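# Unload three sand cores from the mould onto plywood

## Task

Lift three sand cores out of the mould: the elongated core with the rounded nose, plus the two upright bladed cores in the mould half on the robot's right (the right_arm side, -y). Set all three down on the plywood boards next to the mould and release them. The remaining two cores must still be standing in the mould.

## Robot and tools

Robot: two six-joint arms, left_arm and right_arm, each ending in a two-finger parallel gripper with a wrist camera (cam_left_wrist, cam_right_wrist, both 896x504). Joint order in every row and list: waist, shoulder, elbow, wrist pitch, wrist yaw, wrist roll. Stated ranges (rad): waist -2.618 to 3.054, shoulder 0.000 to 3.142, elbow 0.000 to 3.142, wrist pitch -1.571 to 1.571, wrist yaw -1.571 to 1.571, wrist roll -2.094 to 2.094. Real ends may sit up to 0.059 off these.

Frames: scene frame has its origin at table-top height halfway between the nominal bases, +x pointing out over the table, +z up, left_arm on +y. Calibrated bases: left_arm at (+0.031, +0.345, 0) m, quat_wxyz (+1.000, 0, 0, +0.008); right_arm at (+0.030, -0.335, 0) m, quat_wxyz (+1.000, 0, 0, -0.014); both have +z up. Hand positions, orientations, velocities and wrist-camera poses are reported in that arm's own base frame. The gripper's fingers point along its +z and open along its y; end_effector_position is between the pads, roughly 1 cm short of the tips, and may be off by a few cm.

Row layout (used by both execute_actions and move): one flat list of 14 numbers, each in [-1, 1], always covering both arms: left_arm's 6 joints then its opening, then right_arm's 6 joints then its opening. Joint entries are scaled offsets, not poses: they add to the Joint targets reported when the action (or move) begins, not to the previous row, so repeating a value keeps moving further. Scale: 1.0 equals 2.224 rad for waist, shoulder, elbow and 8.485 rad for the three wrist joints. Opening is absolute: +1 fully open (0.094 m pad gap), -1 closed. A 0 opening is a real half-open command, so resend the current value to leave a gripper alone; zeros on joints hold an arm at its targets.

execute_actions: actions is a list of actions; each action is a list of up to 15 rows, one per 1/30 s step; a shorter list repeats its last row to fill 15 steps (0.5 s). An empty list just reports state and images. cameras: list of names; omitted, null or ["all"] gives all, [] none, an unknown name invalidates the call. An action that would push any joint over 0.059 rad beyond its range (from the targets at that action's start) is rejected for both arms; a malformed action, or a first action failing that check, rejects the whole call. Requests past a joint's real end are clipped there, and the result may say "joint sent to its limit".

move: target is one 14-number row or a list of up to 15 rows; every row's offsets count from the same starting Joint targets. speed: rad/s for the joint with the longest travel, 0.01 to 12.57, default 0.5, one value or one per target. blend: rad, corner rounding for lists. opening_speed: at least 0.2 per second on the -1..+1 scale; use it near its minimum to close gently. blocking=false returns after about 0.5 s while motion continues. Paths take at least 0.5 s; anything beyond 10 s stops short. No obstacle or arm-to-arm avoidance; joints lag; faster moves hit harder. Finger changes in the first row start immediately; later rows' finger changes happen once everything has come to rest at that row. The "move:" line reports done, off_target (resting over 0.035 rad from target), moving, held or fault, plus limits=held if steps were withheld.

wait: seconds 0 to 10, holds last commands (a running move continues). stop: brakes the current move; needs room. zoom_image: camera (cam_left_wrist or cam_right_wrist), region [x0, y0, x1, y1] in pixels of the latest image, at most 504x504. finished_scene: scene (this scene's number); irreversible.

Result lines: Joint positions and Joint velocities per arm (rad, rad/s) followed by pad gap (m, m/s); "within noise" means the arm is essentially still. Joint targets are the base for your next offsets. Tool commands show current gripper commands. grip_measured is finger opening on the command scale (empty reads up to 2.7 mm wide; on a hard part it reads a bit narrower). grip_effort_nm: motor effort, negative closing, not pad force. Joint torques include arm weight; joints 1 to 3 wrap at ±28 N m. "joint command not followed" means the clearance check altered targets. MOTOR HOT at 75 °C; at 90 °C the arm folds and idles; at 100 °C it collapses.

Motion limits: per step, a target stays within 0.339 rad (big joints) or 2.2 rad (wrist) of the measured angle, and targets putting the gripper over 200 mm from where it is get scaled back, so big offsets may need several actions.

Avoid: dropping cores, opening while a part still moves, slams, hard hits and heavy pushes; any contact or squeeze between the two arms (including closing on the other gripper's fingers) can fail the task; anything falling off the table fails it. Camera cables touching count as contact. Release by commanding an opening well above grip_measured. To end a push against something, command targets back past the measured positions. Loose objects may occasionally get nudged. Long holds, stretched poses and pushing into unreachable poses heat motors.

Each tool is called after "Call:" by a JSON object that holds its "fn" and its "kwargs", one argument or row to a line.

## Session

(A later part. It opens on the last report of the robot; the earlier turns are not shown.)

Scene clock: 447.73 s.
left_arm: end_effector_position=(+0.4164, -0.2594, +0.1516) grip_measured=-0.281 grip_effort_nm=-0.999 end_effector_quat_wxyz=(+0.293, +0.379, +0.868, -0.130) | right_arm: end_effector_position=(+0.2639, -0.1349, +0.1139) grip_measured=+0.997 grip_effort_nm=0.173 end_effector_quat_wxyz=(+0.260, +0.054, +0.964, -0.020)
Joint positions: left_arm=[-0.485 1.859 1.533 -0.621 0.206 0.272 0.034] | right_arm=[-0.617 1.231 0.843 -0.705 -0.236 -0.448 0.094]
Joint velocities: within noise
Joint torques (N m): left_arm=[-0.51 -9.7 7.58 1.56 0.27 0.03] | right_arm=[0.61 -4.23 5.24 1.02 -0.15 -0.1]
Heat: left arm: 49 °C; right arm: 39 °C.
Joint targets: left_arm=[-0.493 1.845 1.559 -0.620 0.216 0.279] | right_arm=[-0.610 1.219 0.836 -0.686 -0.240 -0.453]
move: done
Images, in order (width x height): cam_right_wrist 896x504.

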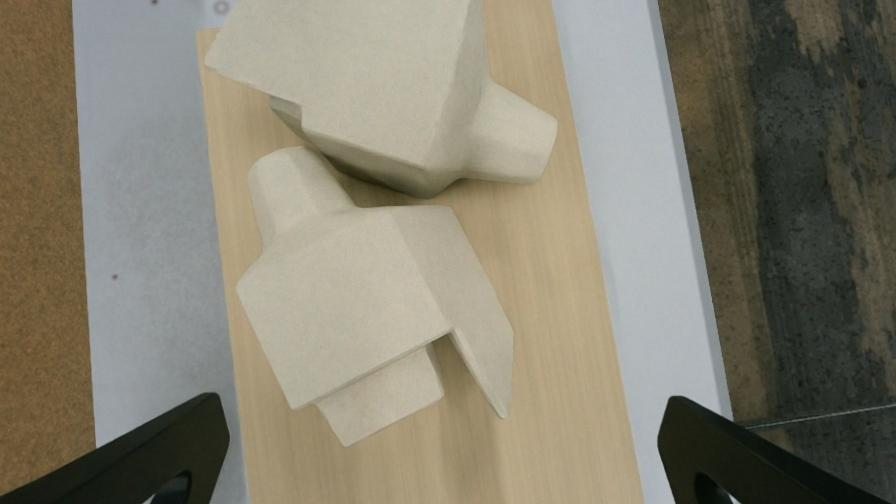

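Call:
{"fn": "move", "kwargs": {
  "target": [0,-0.0207,0.0220,0.0176,0,0,-0.65,0,0,0.2248,-0.0589,0,0,1],
  "speed": 0.25
}}

Scene clock: 458.47 s.
left_arm: end_effector_position=(+0.4194, -0.2608, +0.1559) grip_measured=-0.282 grip_effort_nm=-0.999 end_effector_quat_wxyz=(+0.301, +0.379, +0.865, -0.130) | right_arm: end_effector_position=(+0.2551, -0.1286, +0.2287) grip_measured=+0.997 grip_effort_nm=0.178 end_effector_quat_wxyz=(+0.258, +0.054, +0.964, -0.019)
Joint positions: left_arm=[-0.485 1.859 1.541 -0.613 0.205 0.272 0.034] | right_arm=[-0.617 1.231 1.306 -1.174 -0.236 -0.448 0.094]
Joint velocities: within noise
Joint torques (N m): left_arm=[-0.55 -13.29 11.25 3.12 0.26 0.04] | right_arm=[0.61 -3.97 7.82 0.67 -0.15 -0.1]
Heat: left arm: 50 °C; right arm: 38 °C.
Joint targets: left_arm=[-0.493 1.799 1.608 -0.471 0.216 0.279] | right_arm=[-0.610 1.219 1.336 -1.186 -0.240 -0.453]
move: off_target (left_arm); left_arm: the wrist pitch is farthest, 0.142 rad from its target

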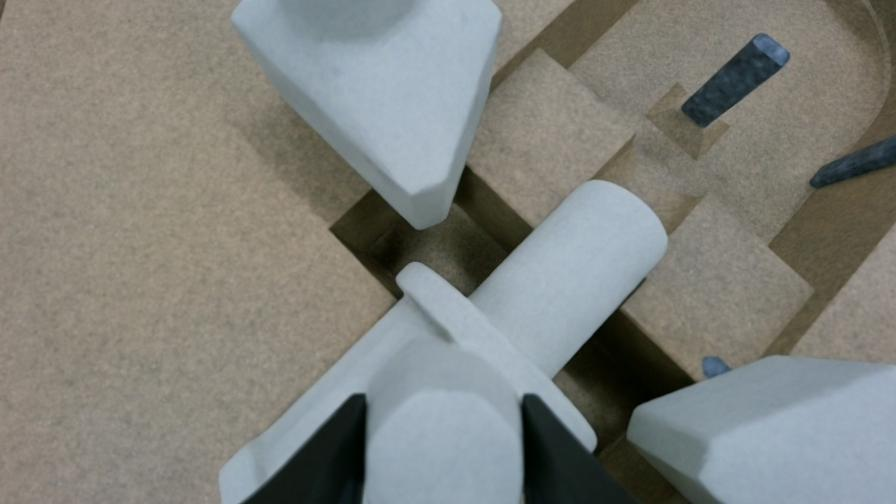

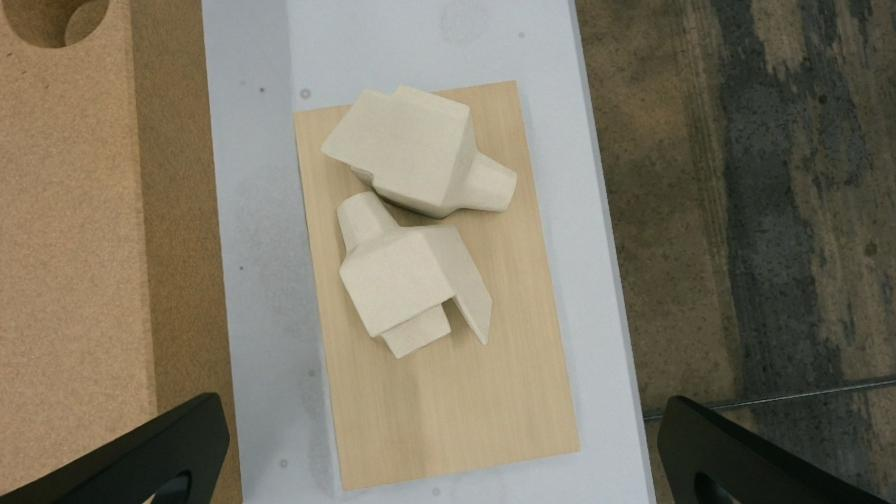

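Call:
{"fn": "move", "kwargs": {
  "target": [0,-0.0005,0.0135,-0.0037,0,0,-0.65,0,0,0,0,0,0,1],
  "speed": 0.05,
  "cameras": ["cam_left_wrist"]
}}

Scene clock: 469.27 s.
left_arm: end_effector_position=(+0.4208, -0.2627, +0.1649) grip_measured=-0.282 grip_effort_nm=-0.999 end_effector_quat_wxyz=(+0.305, +0.379, +0.864, -0.130) | right_arm: end_effector_position=(+0.2548, -0.1285, +0.2286) grip_measured=+0.997 grip_effort_nm=0.178 end_effector_quat_wxyz=(+0.257, +0.054, +0.965, -0.019)
Joint positions: left_arm=[-0.488 1.859 1.572 -0.635 0.203 0.271 0.034] | right_arm=[-0.617 1.231 1.306 -1.175 -0.236 -0.448 0.094]
Joint velocities: within noise
Joint torques (N m): left_arm=[-0.39 -13.42 11.17 3.02 0.31 0.04] | right_arm=[0.64 -3.96 7.79 0.74 -0.15 -0.11]
Heat: left arm: 54 °C; right arm: 38 °C.
Joint targets: left_arm=[-0.493 1.798 1.638 -0.502 0.216 0.280] | right_arm=[-0.610 1.219 1.336 -1.186 -0.240 -0.453]
move: off_target (left_arm); left_arm: the wrist pitch is farthest, 0.132 rad from its target
Images, in order (width x height): cam_left_wrist 896x504.

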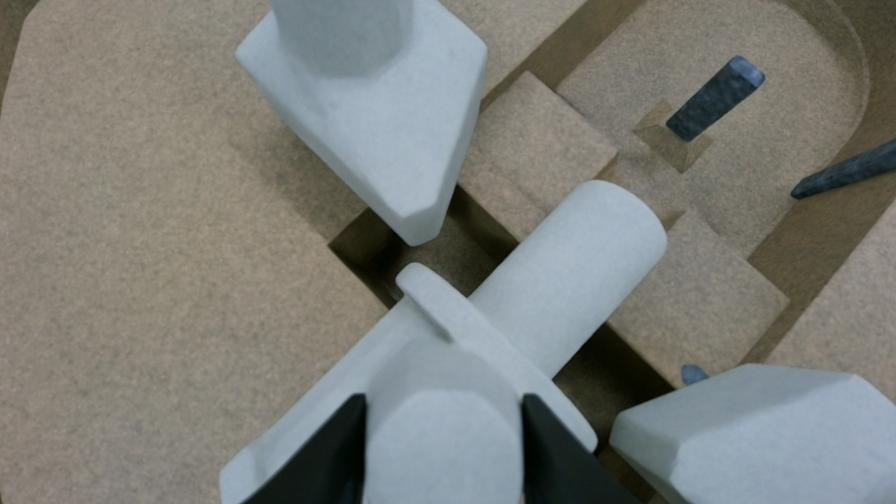

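Call:
{"fn": "move", "kwargs": {
  "target": [
    [0,-0.0005,0.0387,-0.0105,0,0,-0.65,0,0,0,0,0,0,1],
    [0,0.0054,0.1003,-0.0250,0,0,-0.65,0,0,0,0,0,0,1]
  ],
  "speed": 0.08,
  "cameras": ["cam_left_wrist"]
}}

Scene clock: 477.63 s.
left_arm: end_effector_position=(+0.4276, -0.2655, +0.2313) grip_measured=-0.282 grip_effort_nm=-0.999 end_effector_quat_wxyz=(+0.332, +0.377, +0.854, -0.130) | right_arm: end_effector_position=(+0.2548, -0.1284, +0.2285) grip_measured=+0.997 grip_effort_nm=0.178 end_effector_quat_wxyz=(+0.257, +0.054, +0.965, -0.019)
Joint positions: left_arm=[-0.488 1.859 1.801 -0.806 0.199 0.271 0.034] | right_arm=[-0.617 1.231 1.306 -1.176 -0.236 -0.448 0.094]
Joint velocities: within noise
Joint torques (N m): left_arm=[-0.38 -12.37 10.65 2.64 0.32 0.04] | right_arm=[0.61 -3.96 7.8 0.74 -0.15 -0.11]
Heat: left arm: 57 °C; right arm: 38 °C.
Joint targets: left_arm=[-0.493 1.810 1.861 -0.715 0.216 0.280] | right_arm=[-0.610 1.219 1.336 -1.185 -0.240 -0.453]
move: off_target (left_arm); left_arm: the wrist pitch is farthest, 0.092 rad from its target
Images, in order (width x height): cam_left_wrist 896x504.

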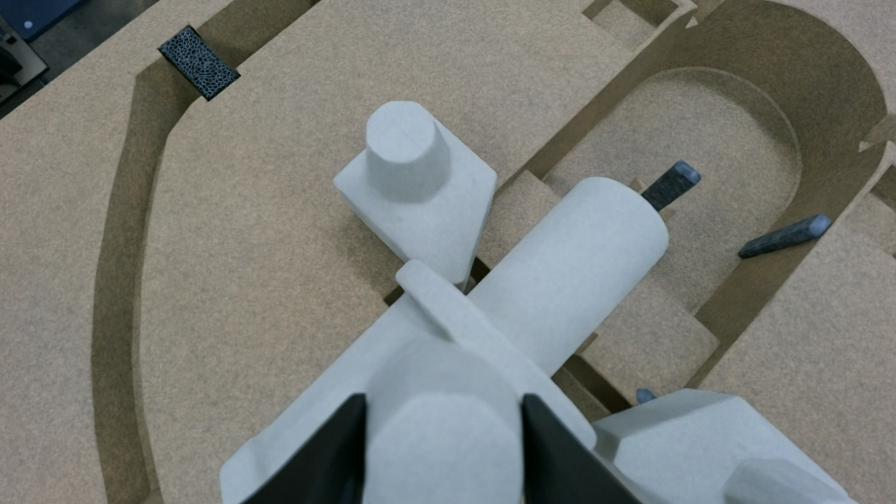

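Call:
{"fn": "move", "kwargs": {
  "target": [
    [0,0.0135,0.0728,-0.0156,0,0,-0.65,0,0,0,0,0,0,1],
    [0.3476,-0.2329,-0.2100,-0.0171,-0.0520,-0.0665,-0.65,0,0,0,0,0,0,1]
  ],
  "speed": [0.12,0.4],
  "blend": 0.04,
  "cameras": ["cam_left_wrist"]
}}

Scene clock: 504.40 s.
left_arm: end_effector_position=(+0.3290, +0.1317, +0.2488) grip_measured=-0.282 grip_effort_nm=-0.994 end_effector_quat_wxyz=(+0.317, -0.289, +0.898, +0.094) | right_arm: end_effector_position=(+0.2547, -0.1284, +0.2285) grip_measured=+0.997 grip_effort_nm=0.178 end_effector_quat_wxyz=(+0.257, +0.054, +0.965, -0.019)
Joint positions: left_arm=[0.278 1.347 1.38 -0.954 -0.199 -0.278 0.034] | right_arm=[-0.617 1.231 1.306 -1.176 -0.236 -0.448 0.094]
Joint velocities: within noise
Joint torques (N m): left_arm=[0.12 -8.49 6.43 2.6 -0.38 -0.14] | right_arm=[0.64 -3.97 7.8 0.74 -0.14 -0.1]
Heat: left arm: 57 °C; right arm: 37 °C.
Joint targets: left_arm=[0.280 1.292 1.394 -0.860 -0.225 -0.285] | right_arm=[-0.610 1.219 1.336 -1.186 -0.240 -0.453]
move: off_target (left_arm); left_arm: the wrist pitch is farthest, 0.094 rad from its target
Images, in order (width x height): cam_left_wrist 896x504.

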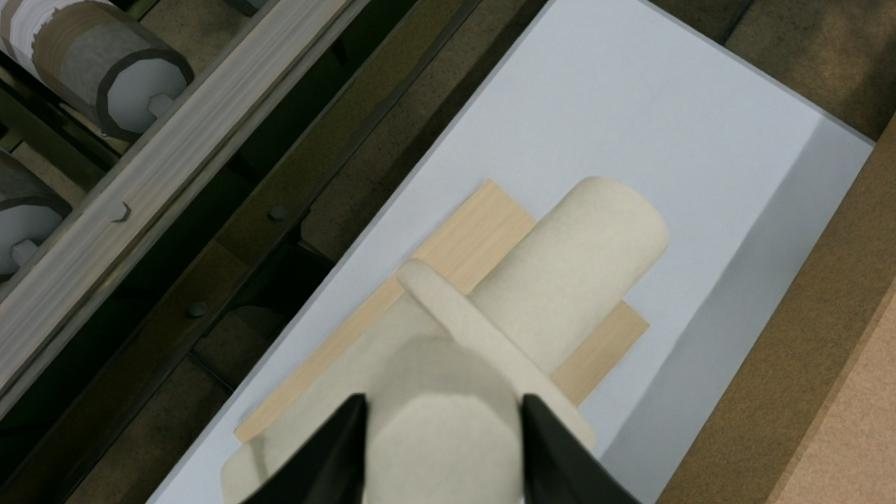

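Call:
{"fn": "move", "kwargs": {
  "target": [0,-0.0049,-0.2284,0.0542,0,0,-0.65,0,0,0,0,0,0,1],
  "speed": 0.3,
  "cameras": ["cam_left_wrist"]
}}

Scene clock: 519.07 s.
left_arm: end_effector_position=(+0.3218, +0.1298, +0.1198) grip_measured=-0.282 grip_effort_nm=-0.999 end_effector_quat_wxyz=(+0.300, -0.290, +0.904, +0.095) | right_arm: end_effector_position=(+0.2547, -0.1284, +0.2285) grip_measured=+0.997 grip_effort_nm=0.178 end_effector_quat_wxyz=(+0.257, +0.054, +0.965, -0.019)
Joint positions: left_arm=[0.278 1.334 0.873 -0.497 -0.2 -0.28 0.034] | right_arm=[-0.617 1.231 1.306 -1.176 -0.236 -0.448 0.094]
Joint velocities: within noise
Joint torques (N m): left_arm=[0.17 -8.14 6.42 2.58 -0.35 -0.12] | right_arm=[0.65 -3.97 7.79 0.74 -0.14 -0.1]
Heat: left arm: 52 °C; right arm: 37 °C.
Joint targets: left_arm=[0.280 1.281 0.886 -0.400 -0.225 -0.285] | right_arm=[-0.610 1.219 1.336 -1.185 -0.240 -0.453]
move: off_target (left_arm); left_arm: the wrist pitch is farthest, 0.097 rad from its target
Images, in order (width x height): cam_left_wrist 896x504.

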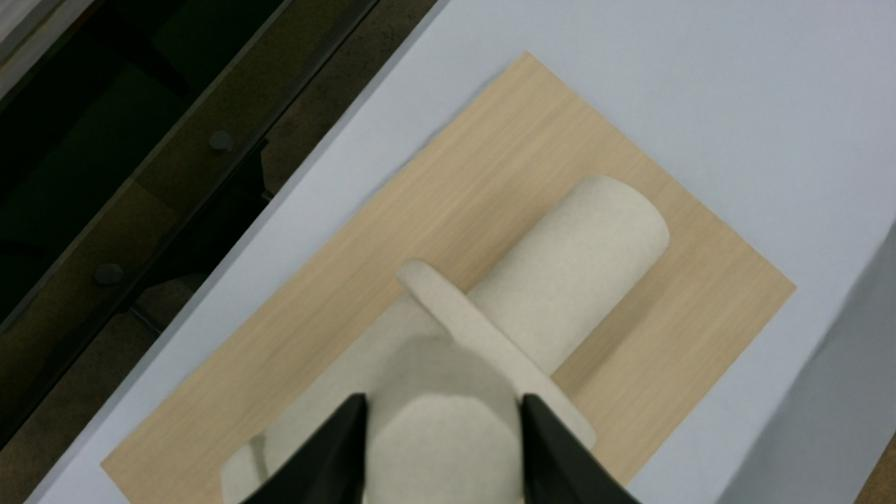

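Call:
{"fn": "move", "kwargs": {
  "target": [0,0.0033,-0.0104,0.0036,0,0,-0.65,0,0,0,0,0,0,1],
  "speed": 0.05,
  "cameras": []
}}

Call:
{"fn": "move", "kwargs": {
  "target": [0,0.0014,-0.0045,0.0015,0,0,-0.65,0,0,0,0,0,0,1],
  "speed": 0.04,
  "cameras": []
}}

Call:
{"fn": "move", "kwargs": {
  "target": [0,0.0014,-0.0045,0.0015,0,0,-0.65,0,0,0,0,0,0,1],
  "speed": 0.04,
  "cameras": ["cam_left_wrist"]
}}

Scene clock: 525.43 s.
left_arm: end_effector_position=(+0.3235, +0.1303, +0.1170) grip_measured=-0.282 grip_effort_nm=-1.004 end_effector_quat_wxyz=(+0.307, -0.290, +0.901, +0.095) | right_arm: end_effector_position=(+0.2546, -0.1283, +0.2285) grip_measured=+0.997 grip_effort_nm=0.178 end_effector_quat_wxyz=(+0.257, +0.054, +0.965, -0.018)
Joint positions: left_arm=[0.278 1.334 0.853 -0.463 -0.2 -0.28 0.034] | right_arm=[-0.617 1.231 1.306 -1.177 -0.236 -0.448 0.094]
Joint velocities: within noise
Joint torques (N m): left_arm=[0.21 -7.66 6.04 2.56 -0.34 -0.12] | right_arm=[0.61 -3.96 7.8 0.75 -0.15 -0.11]
Heat: left arm: 49 °C; right arm: 37 °C.
Joint targets: left_arm=[0.280 1.289 0.863 -0.369 -0.225 -0.285] | right_arm=[-0.610 1.219 1.336 -1.186 -0.240 -0.453]
move: off_target (left_arm); left_arm: the wrist pitch is farthest, 0.093 rad from its target
No camera images: "cameras" was empty.

Scene clock: 526.20 s.
left_arm: end_effector_position=(+0.3251, +0.1307, +0.1168) grip_measured=-0.282 grip_effort_nm=-0.994 end_effector_quat_wxyz=(+0.312, -0.290, +0.900, +0.095) | right_arm: end_effector_position=(+0.2546, -0.1283, +0.2285) grip_measured=+0.997 grip_effort_nm=0.178 end_effector_quat_wxyz=(+0.257, +0.054, +0.965, -0.018)
Joint positions: left_arm=[0.278 1.334 0.846 -0.445 -0.2 -0.28 0.034] | right_arm=[-0.617 1.231 1.306 -1.177 -0.236 -0.448 0.094]
Joint velocities: within noise
Joint torques (N m): left_arm=[0.17 -7.38 5.83 2.55 -0.35 -0.14] | right_arm=[0.61 -3.95 7.79 0.74 -0.14 -0.11]
Heat: left arm: 48 °C; right arm: 37 °C.
Joint targets: left_arm=[0.280 1.292 0.852 -0.356 -0.225 -0.285] | right_arm=[-0.610 1.219 1.336 -1.186 -0.240 -0.453]
move: off_target (left_arm); left_arm: the wrist pitch is farthest, 0.088 rad from its target
No camera images: "cameras" was empty.

Scene clock: 526.97 s.
left_arm: end_effector_position=(+0.3266, +0.1312, +0.1166) grip_measured=-0.282 grip_effort_nm=-0.989 end_effector_quat_wxyz=(+0.317, -0.290, +0.898, +0.095) | right_arm: end_effector_position=(+0.2546, -0.1283, +0.2285) grip_measured=+0.997 grip_effort_nm=0.178 end_effector_quat_wxyz=(+0.257, +0.054, +0.965, -0.018)
Joint positions: left_arm=[0.278 1.334 0.839 -0.427 -0.2 -0.28 0.034] | right_arm=[-0.617 1.231 1.306 -1.177 -0.236 -0.448 0.094]
Joint velocities: within noise
Joint torques (N m): left_arm=[0.24 -7.15 5.56 2.46 -0.36 -0.12] | right_arm=[0.64 -3.97 7.82 0.75 -0.15 -0.1]
Heat: left arm: 48 °C; right arm: 37 °C.
Joint targets: left_arm=[0.280 1.295 0.842 -0.344 -0.225 -0.285] | right_arm=[-0.610 1.219 1.336 -1.186 -0.240 -0.453]
move: off_target (left_arm); left_arm: the wrist pitch is farthest, 0.084 rad from its target
Images, in order (width x height): cam_left_wrist 896x504.

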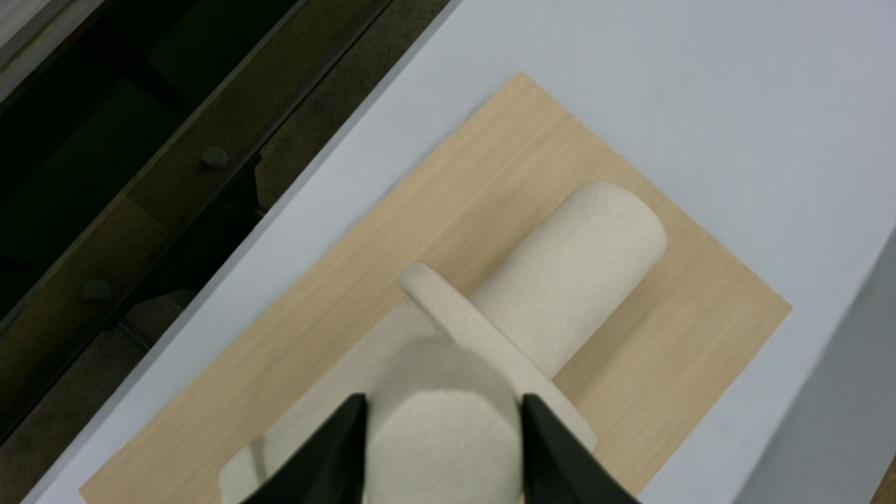

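Call:
{"fn": "move", "kwargs": {
  "target": [0,0,-0.0090,0,0,0,-0.65,0,0,0,0,0,0,1],
  "speed": 0.04,
  "cameras": []
}}

Call:
{"fn": "move", "kwargs": {
  "target": [0,0.0045,-0.0090,0,0,0,-0.65,0,0,0,0,0,0,1],
  "speed": 0.04,
  "cameras": ["cam_left_wrist"]
}}

Scene clock: 532.40 s.
left_arm: end_effector_position=(+0.3263, +0.1313, +0.1162) grip_measured=-0.282 grip_effort_nm=-1.004 end_effector_quat_wxyz=(+0.322, -0.291, +0.896, +0.095) | right_arm: end_effector_position=(+0.2546, -0.1283, +0.2285) grip_measured=+0.997 grip_effort_nm=0.178 end_effector_quat_wxyz=(+0.257, +0.054, +0.965, -0.018)
Joint positions: left_arm=[0.278 1.326 0.826 -0.41 -0.202 -0.28 0.034] | right_arm=[-0.617 1.231 1.306 -1.177 -0.236 -0.448 0.094]
Joint velocities: within noise
Joint torques (N m): left_arm=[0.2 -6.5 5.14 2.31 -0.32 -0.12] | right_arm=[0.62 -3.97 7.8 0.74 -0.15 -0.1]
Heat: left arm: 46 °C; right arm: 37 °C.
Joint targets: left_arm=[0.280 1.295 0.823 -0.344 -0.225 -0.285] | right_arm=[-0.610 1.219 1.336 -1.186 -0.240 -0.453]
move: off_target (left_arm); left_arm: the wrist pitch is farthest, 0.066 rad from its target
No camera images: "cameras" was empty.

Scene clock: 533.17 s.
left_arm: end_effector_position=(+0.3259, +0.1315, +0.1155) grip_measured=-0.282 grip_effort_nm=-1.004 end_effector_quat_wxyz=(+0.326, -0.291, +0.894, +0.096) | right_arm: end_effector_position=(+0.2546, -0.1283, +0.2285) grip_measured=+0.997 grip_effort_nm=0.183 end_effector_quat_wxyz=(+0.257, +0.054, +0.965, -0.018)
Joint positions: left_arm=[0.278 1.321 0.813 -0.396 -0.204 -0.28 0.034] | right_arm=[-0.617 1.231 1.306 -1.177 -0.236 -0.448 0.094]
Joint velocities: within noise
Joint torques (N m): left_arm=[0.27 -5.23 4.52 2.19 -0.33 -0.12] | right_arm=[0.62 -3.97 7.8 0.75 -0.14 -0.11]
Heat: left arm: 46 °C; right arm: 36 °C.
Joint targets: left_arm=[0.280 1.305 0.802 -0.344 -0.225 -0.285] | right_arm=[-0.610 1.219 1.336 -1.186 -0.240 -0.453]
move: off_target (left_arm); left_arm: the wrist pitch is farthest, 0.052 rad from its target
Images, in order (width x height): cam_left_wrist 896x504.

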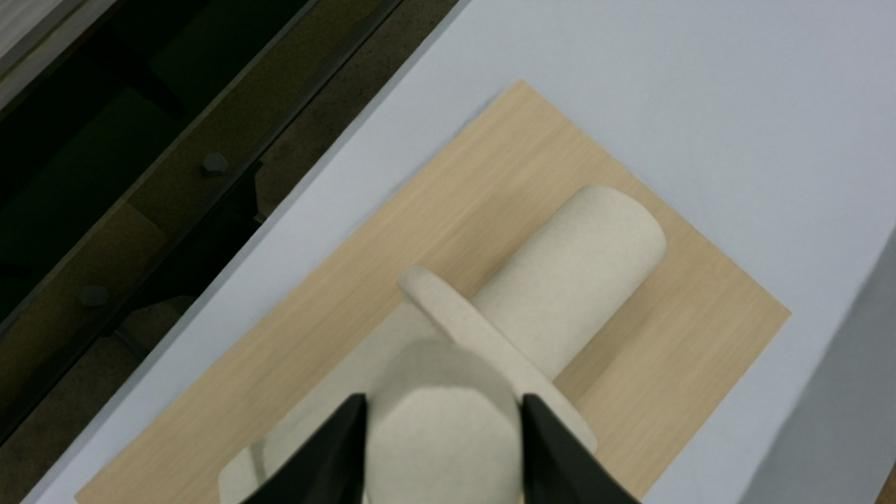

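Call:
{"fn": "move", "kwargs": {
  "target": [0,0,0,0,0,0,-0.12,0,0,0,0,0,0,1],
  "speed": 0.04,
  "opening_speed": 0.2,
  "cameras": ["cam_left_wrist"]
}}

Call:
{"fn": "move", "kwargs": {
  "target": [0,0,0,0,0,0,0.4,0,0,0,0,0,0,1],
  "speed": 0.04,
  "opening_speed": 0.25,
  "cameras": ["cam_left_wrist"]
}}

Scene clock: 541.67 s.
left_arm: end_effector_position=(+0.3305, +0.1338, +0.1192) grip_measured=-0.122 grip_effort_nm=0.120 end_effector_quat_wxyz=(+0.339, -0.292, +0.889, +0.098) | right_arm: end_effector_position=(+0.2546, -0.1283, +0.2285) grip_measured=+0.997 grip_effort_nm=0.178 end_effector_quat_wxyz=(+0.257, +0.054, +0.965, -0.018)
Joint positions: left_arm=[0.278 1.321 0.81 -0.364 -0.209 -0.28 0.041] | right_arm=[-0.617 1.231 1.306 -1.177 -0.236 -0.448 0.094]
Joint velocities: within noise
Joint torques (N m): left_arm=[0.21 -5.29 4.77 1.88 -0.26 -0.12] | right_arm=[0.64 -3.96 7.82 0.75 -0.14 -0.11]
Heat: left arm: 45 °C; right arm: 36 °C.
Joint targets: left_arm=[0.280 1.305 0.803 -0.344 -0.225 -0.285] | right_arm=[-0.610 1.219 1.336 -1.186 -0.240 -0.453]
move: done
Images, in order (width x height): cam_left_wrist 896x504.

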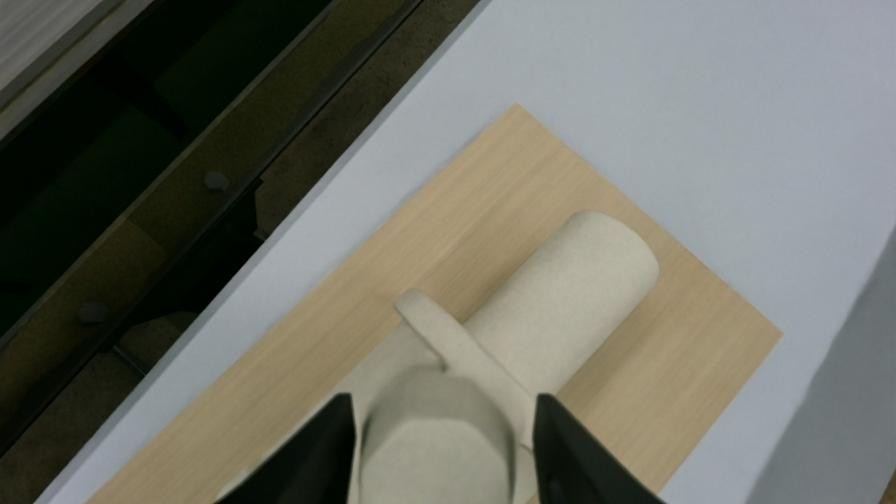

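Scene clock: 543.97 s.
left_arm: end_effector_position=(+0.3306, +0.1339, +0.1194) grip_measured=+0.398 grip_effort_nm=0.125 end_effector_quat_wxyz=(+0.340, -0.292, +0.889, +0.098) | right_arm: end_effector_position=(+0.2546, -0.1283, +0.2285) grip_measured=+0.997 grip_effort_nm=0.178 end_effector_quat_wxyz=(+0.257, +0.054, +0.965, -0.018)
Joint positions: left_arm=[0.278 1.321 0.81 -0.363 -0.209 -0.28 0.066] | right_arm=[-0.617 1.231 1.306 -1.177 -0.236 -0.448 0.094]
Joint velocities: within noise
Joint torques (N m): left_arm=[0.09 -5.3 4.74 1.85 -0.26 -0.12] | right_arm=[0.62 -3.96 7.8 0.74 -0.14 -0.1]
Heat: left arm: 45 °C; right arm: 36 °C.
Joint targets: left_arm=[0.280 1.305 0.803 -0.344 -0.225 -0.285] | right_arm=[-0.610 1.219 1.336 -1.186 -0.240 -0.453]
move: done
Images, in order (width x height): cam_left_wrist 896x504.

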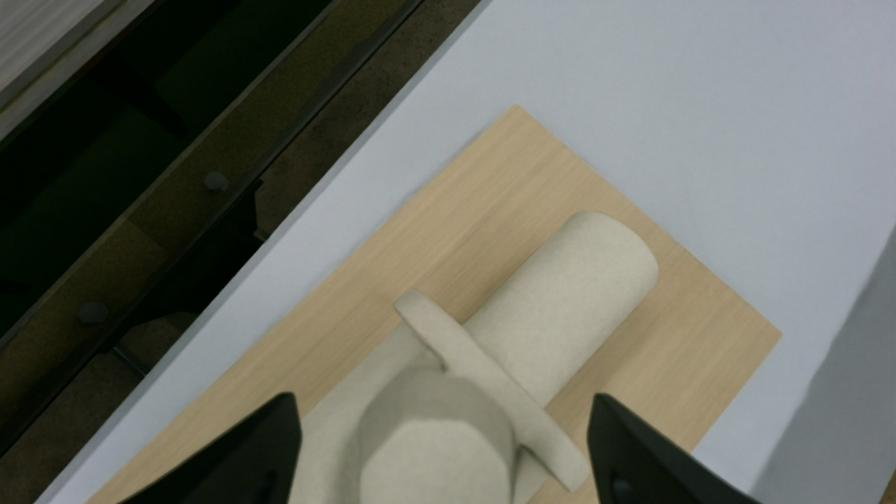

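Call:
{"fn": "move", "kwargs": {
  "target": [-0.0225,-0.0962,0.0908,-0.0500,0,0,0.55,0,0,0,0,0,0,1],
  "speed": 0.25,
  "opening_speed": 0.3
}}

Scene clock: 553.20 s.
left_arm: end_effector_position=(+0.2883, +0.1092, +0.1917) grip_measured=+0.548 grip_effort_nm=0.120 end_effector_quat_wxyz=(+0.331, -0.274, +0.898, +0.092) | right_arm: end_effector_position=(+0.2546, -0.1283, +0.2285) grip_measured=+0.997 grip_effort_nm=0.178 end_effector_quat_wxyz=(+0.257, +0.054, +0.965, -0.018)
Joint positions: left_arm=[0.238 1.109 0.979 -0.766 -0.209 -0.28 0.073] | right_arm=[-0.617 1.231 1.306 -1.177 -0.236 -0.448 0.094]
Joint velocities: within noise
Joint torques (N m): left_arm=[-0.61 -3.93 7.57 1.63 -0.25 -0.13] | right_arm=[0.62 -3.95 7.76 0.74 -0.15 -0.11]
Heat: left arm: 43 °C; right arm: 36 °C.
Joint targets: left_arm=[0.230 1.091 1.004 -0.768 -0.225 -0.285] | right_arm=[-0.610 1.219 1.336 -1.186 -0.240 -0.453]
move: done

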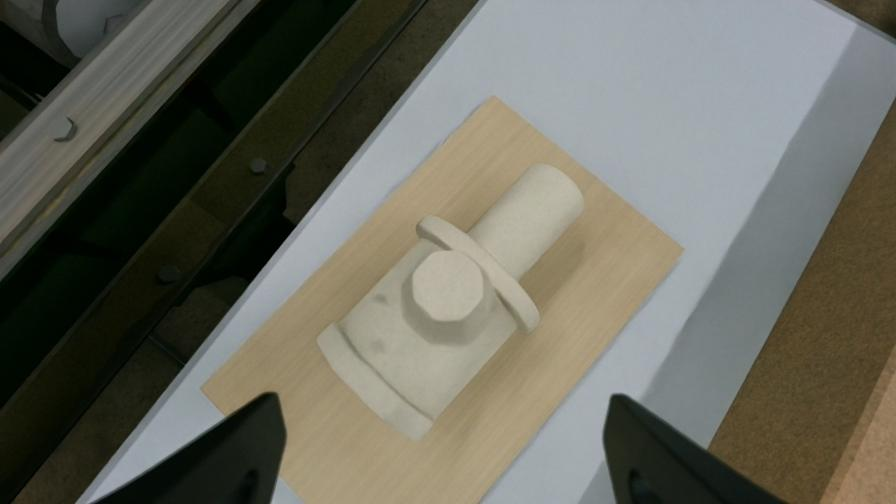

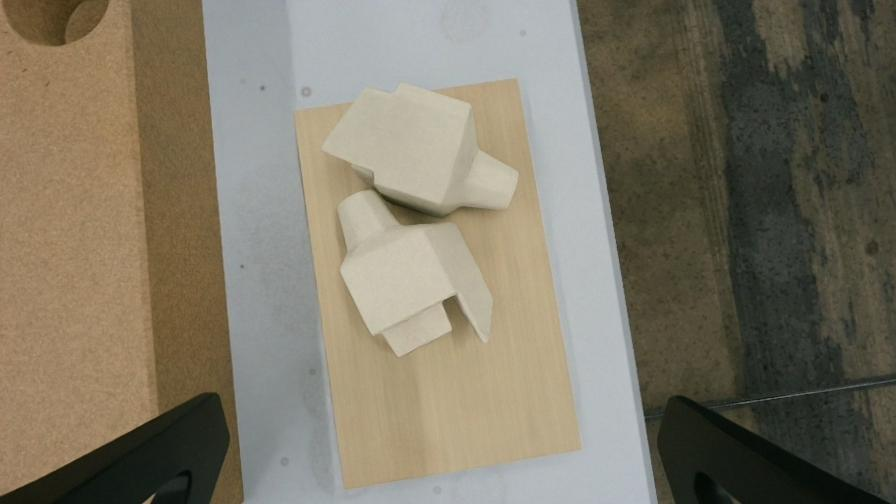

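Call:
{"fn": "move", "kwargs": {
  "target": [-0.2833,0.1394,0.2531,-0.0233,0.0265,0.0336,0.55,0,0,0,0,0,0,1],
  "speed": 0.9,
  "cameras": ["cam_left_wrist"]
}}

Scene clock: 558.23 s.
left_arm: end_effector_position=(+0.3483, -0.1437, +0.2954) grip_measured=+0.548 grip_effort_nm=0.120 end_effector_quat_wxyz=(+0.365, +0.179, +0.911, -0.071) | right_arm: end_effector_position=(+0.2546, -0.1283, +0.2285) grip_measured=+0.997 grip_effort_nm=0.178 end_effector_quat_wxyz=(+0.257, +0.054, +0.965, -0.018)
Joint positions: left_arm=[-0.398 1.389 1.543 -0.962 -0.009 -0.006 0.073] | right_arm=[-0.617 1.231 1.306 -1.177 -0.236 -0.448 0.094]
Joint velocities: within noise
Joint torques (N m): left_arm=[-0.1 -3.67 7.28 1.72 0.11 -0.01] | right_arm=[0.62 -3.97 7.79 0.75 -0.15 -0.1]
Heat: left arm: 42 °C; right arm: 36 °C.
Joint targets: left_arm=[-0.400 1.401 1.568 -0.966 0.000 0.000] | right_arm=[-0.610 1.219 1.336 -1.186 -0.240 -0.453]
move: done
Images, in order (width x height): cam_left_wrist 896x504.

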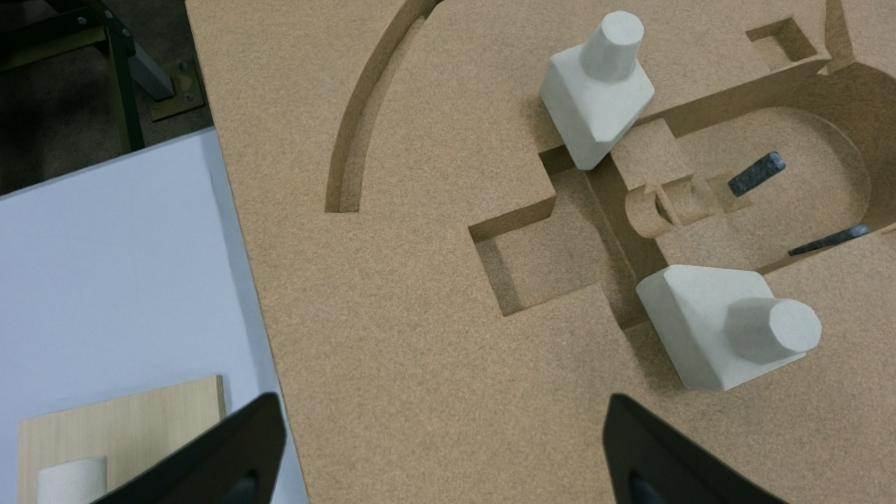

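Both remaining cores still stand in the mould, and all three target cores lie on the boards with the grippers clear.

Call:
{"fn": "finished_scene", "kwargs": {
  "scene": 2
}}

The scene is finished: the task was done.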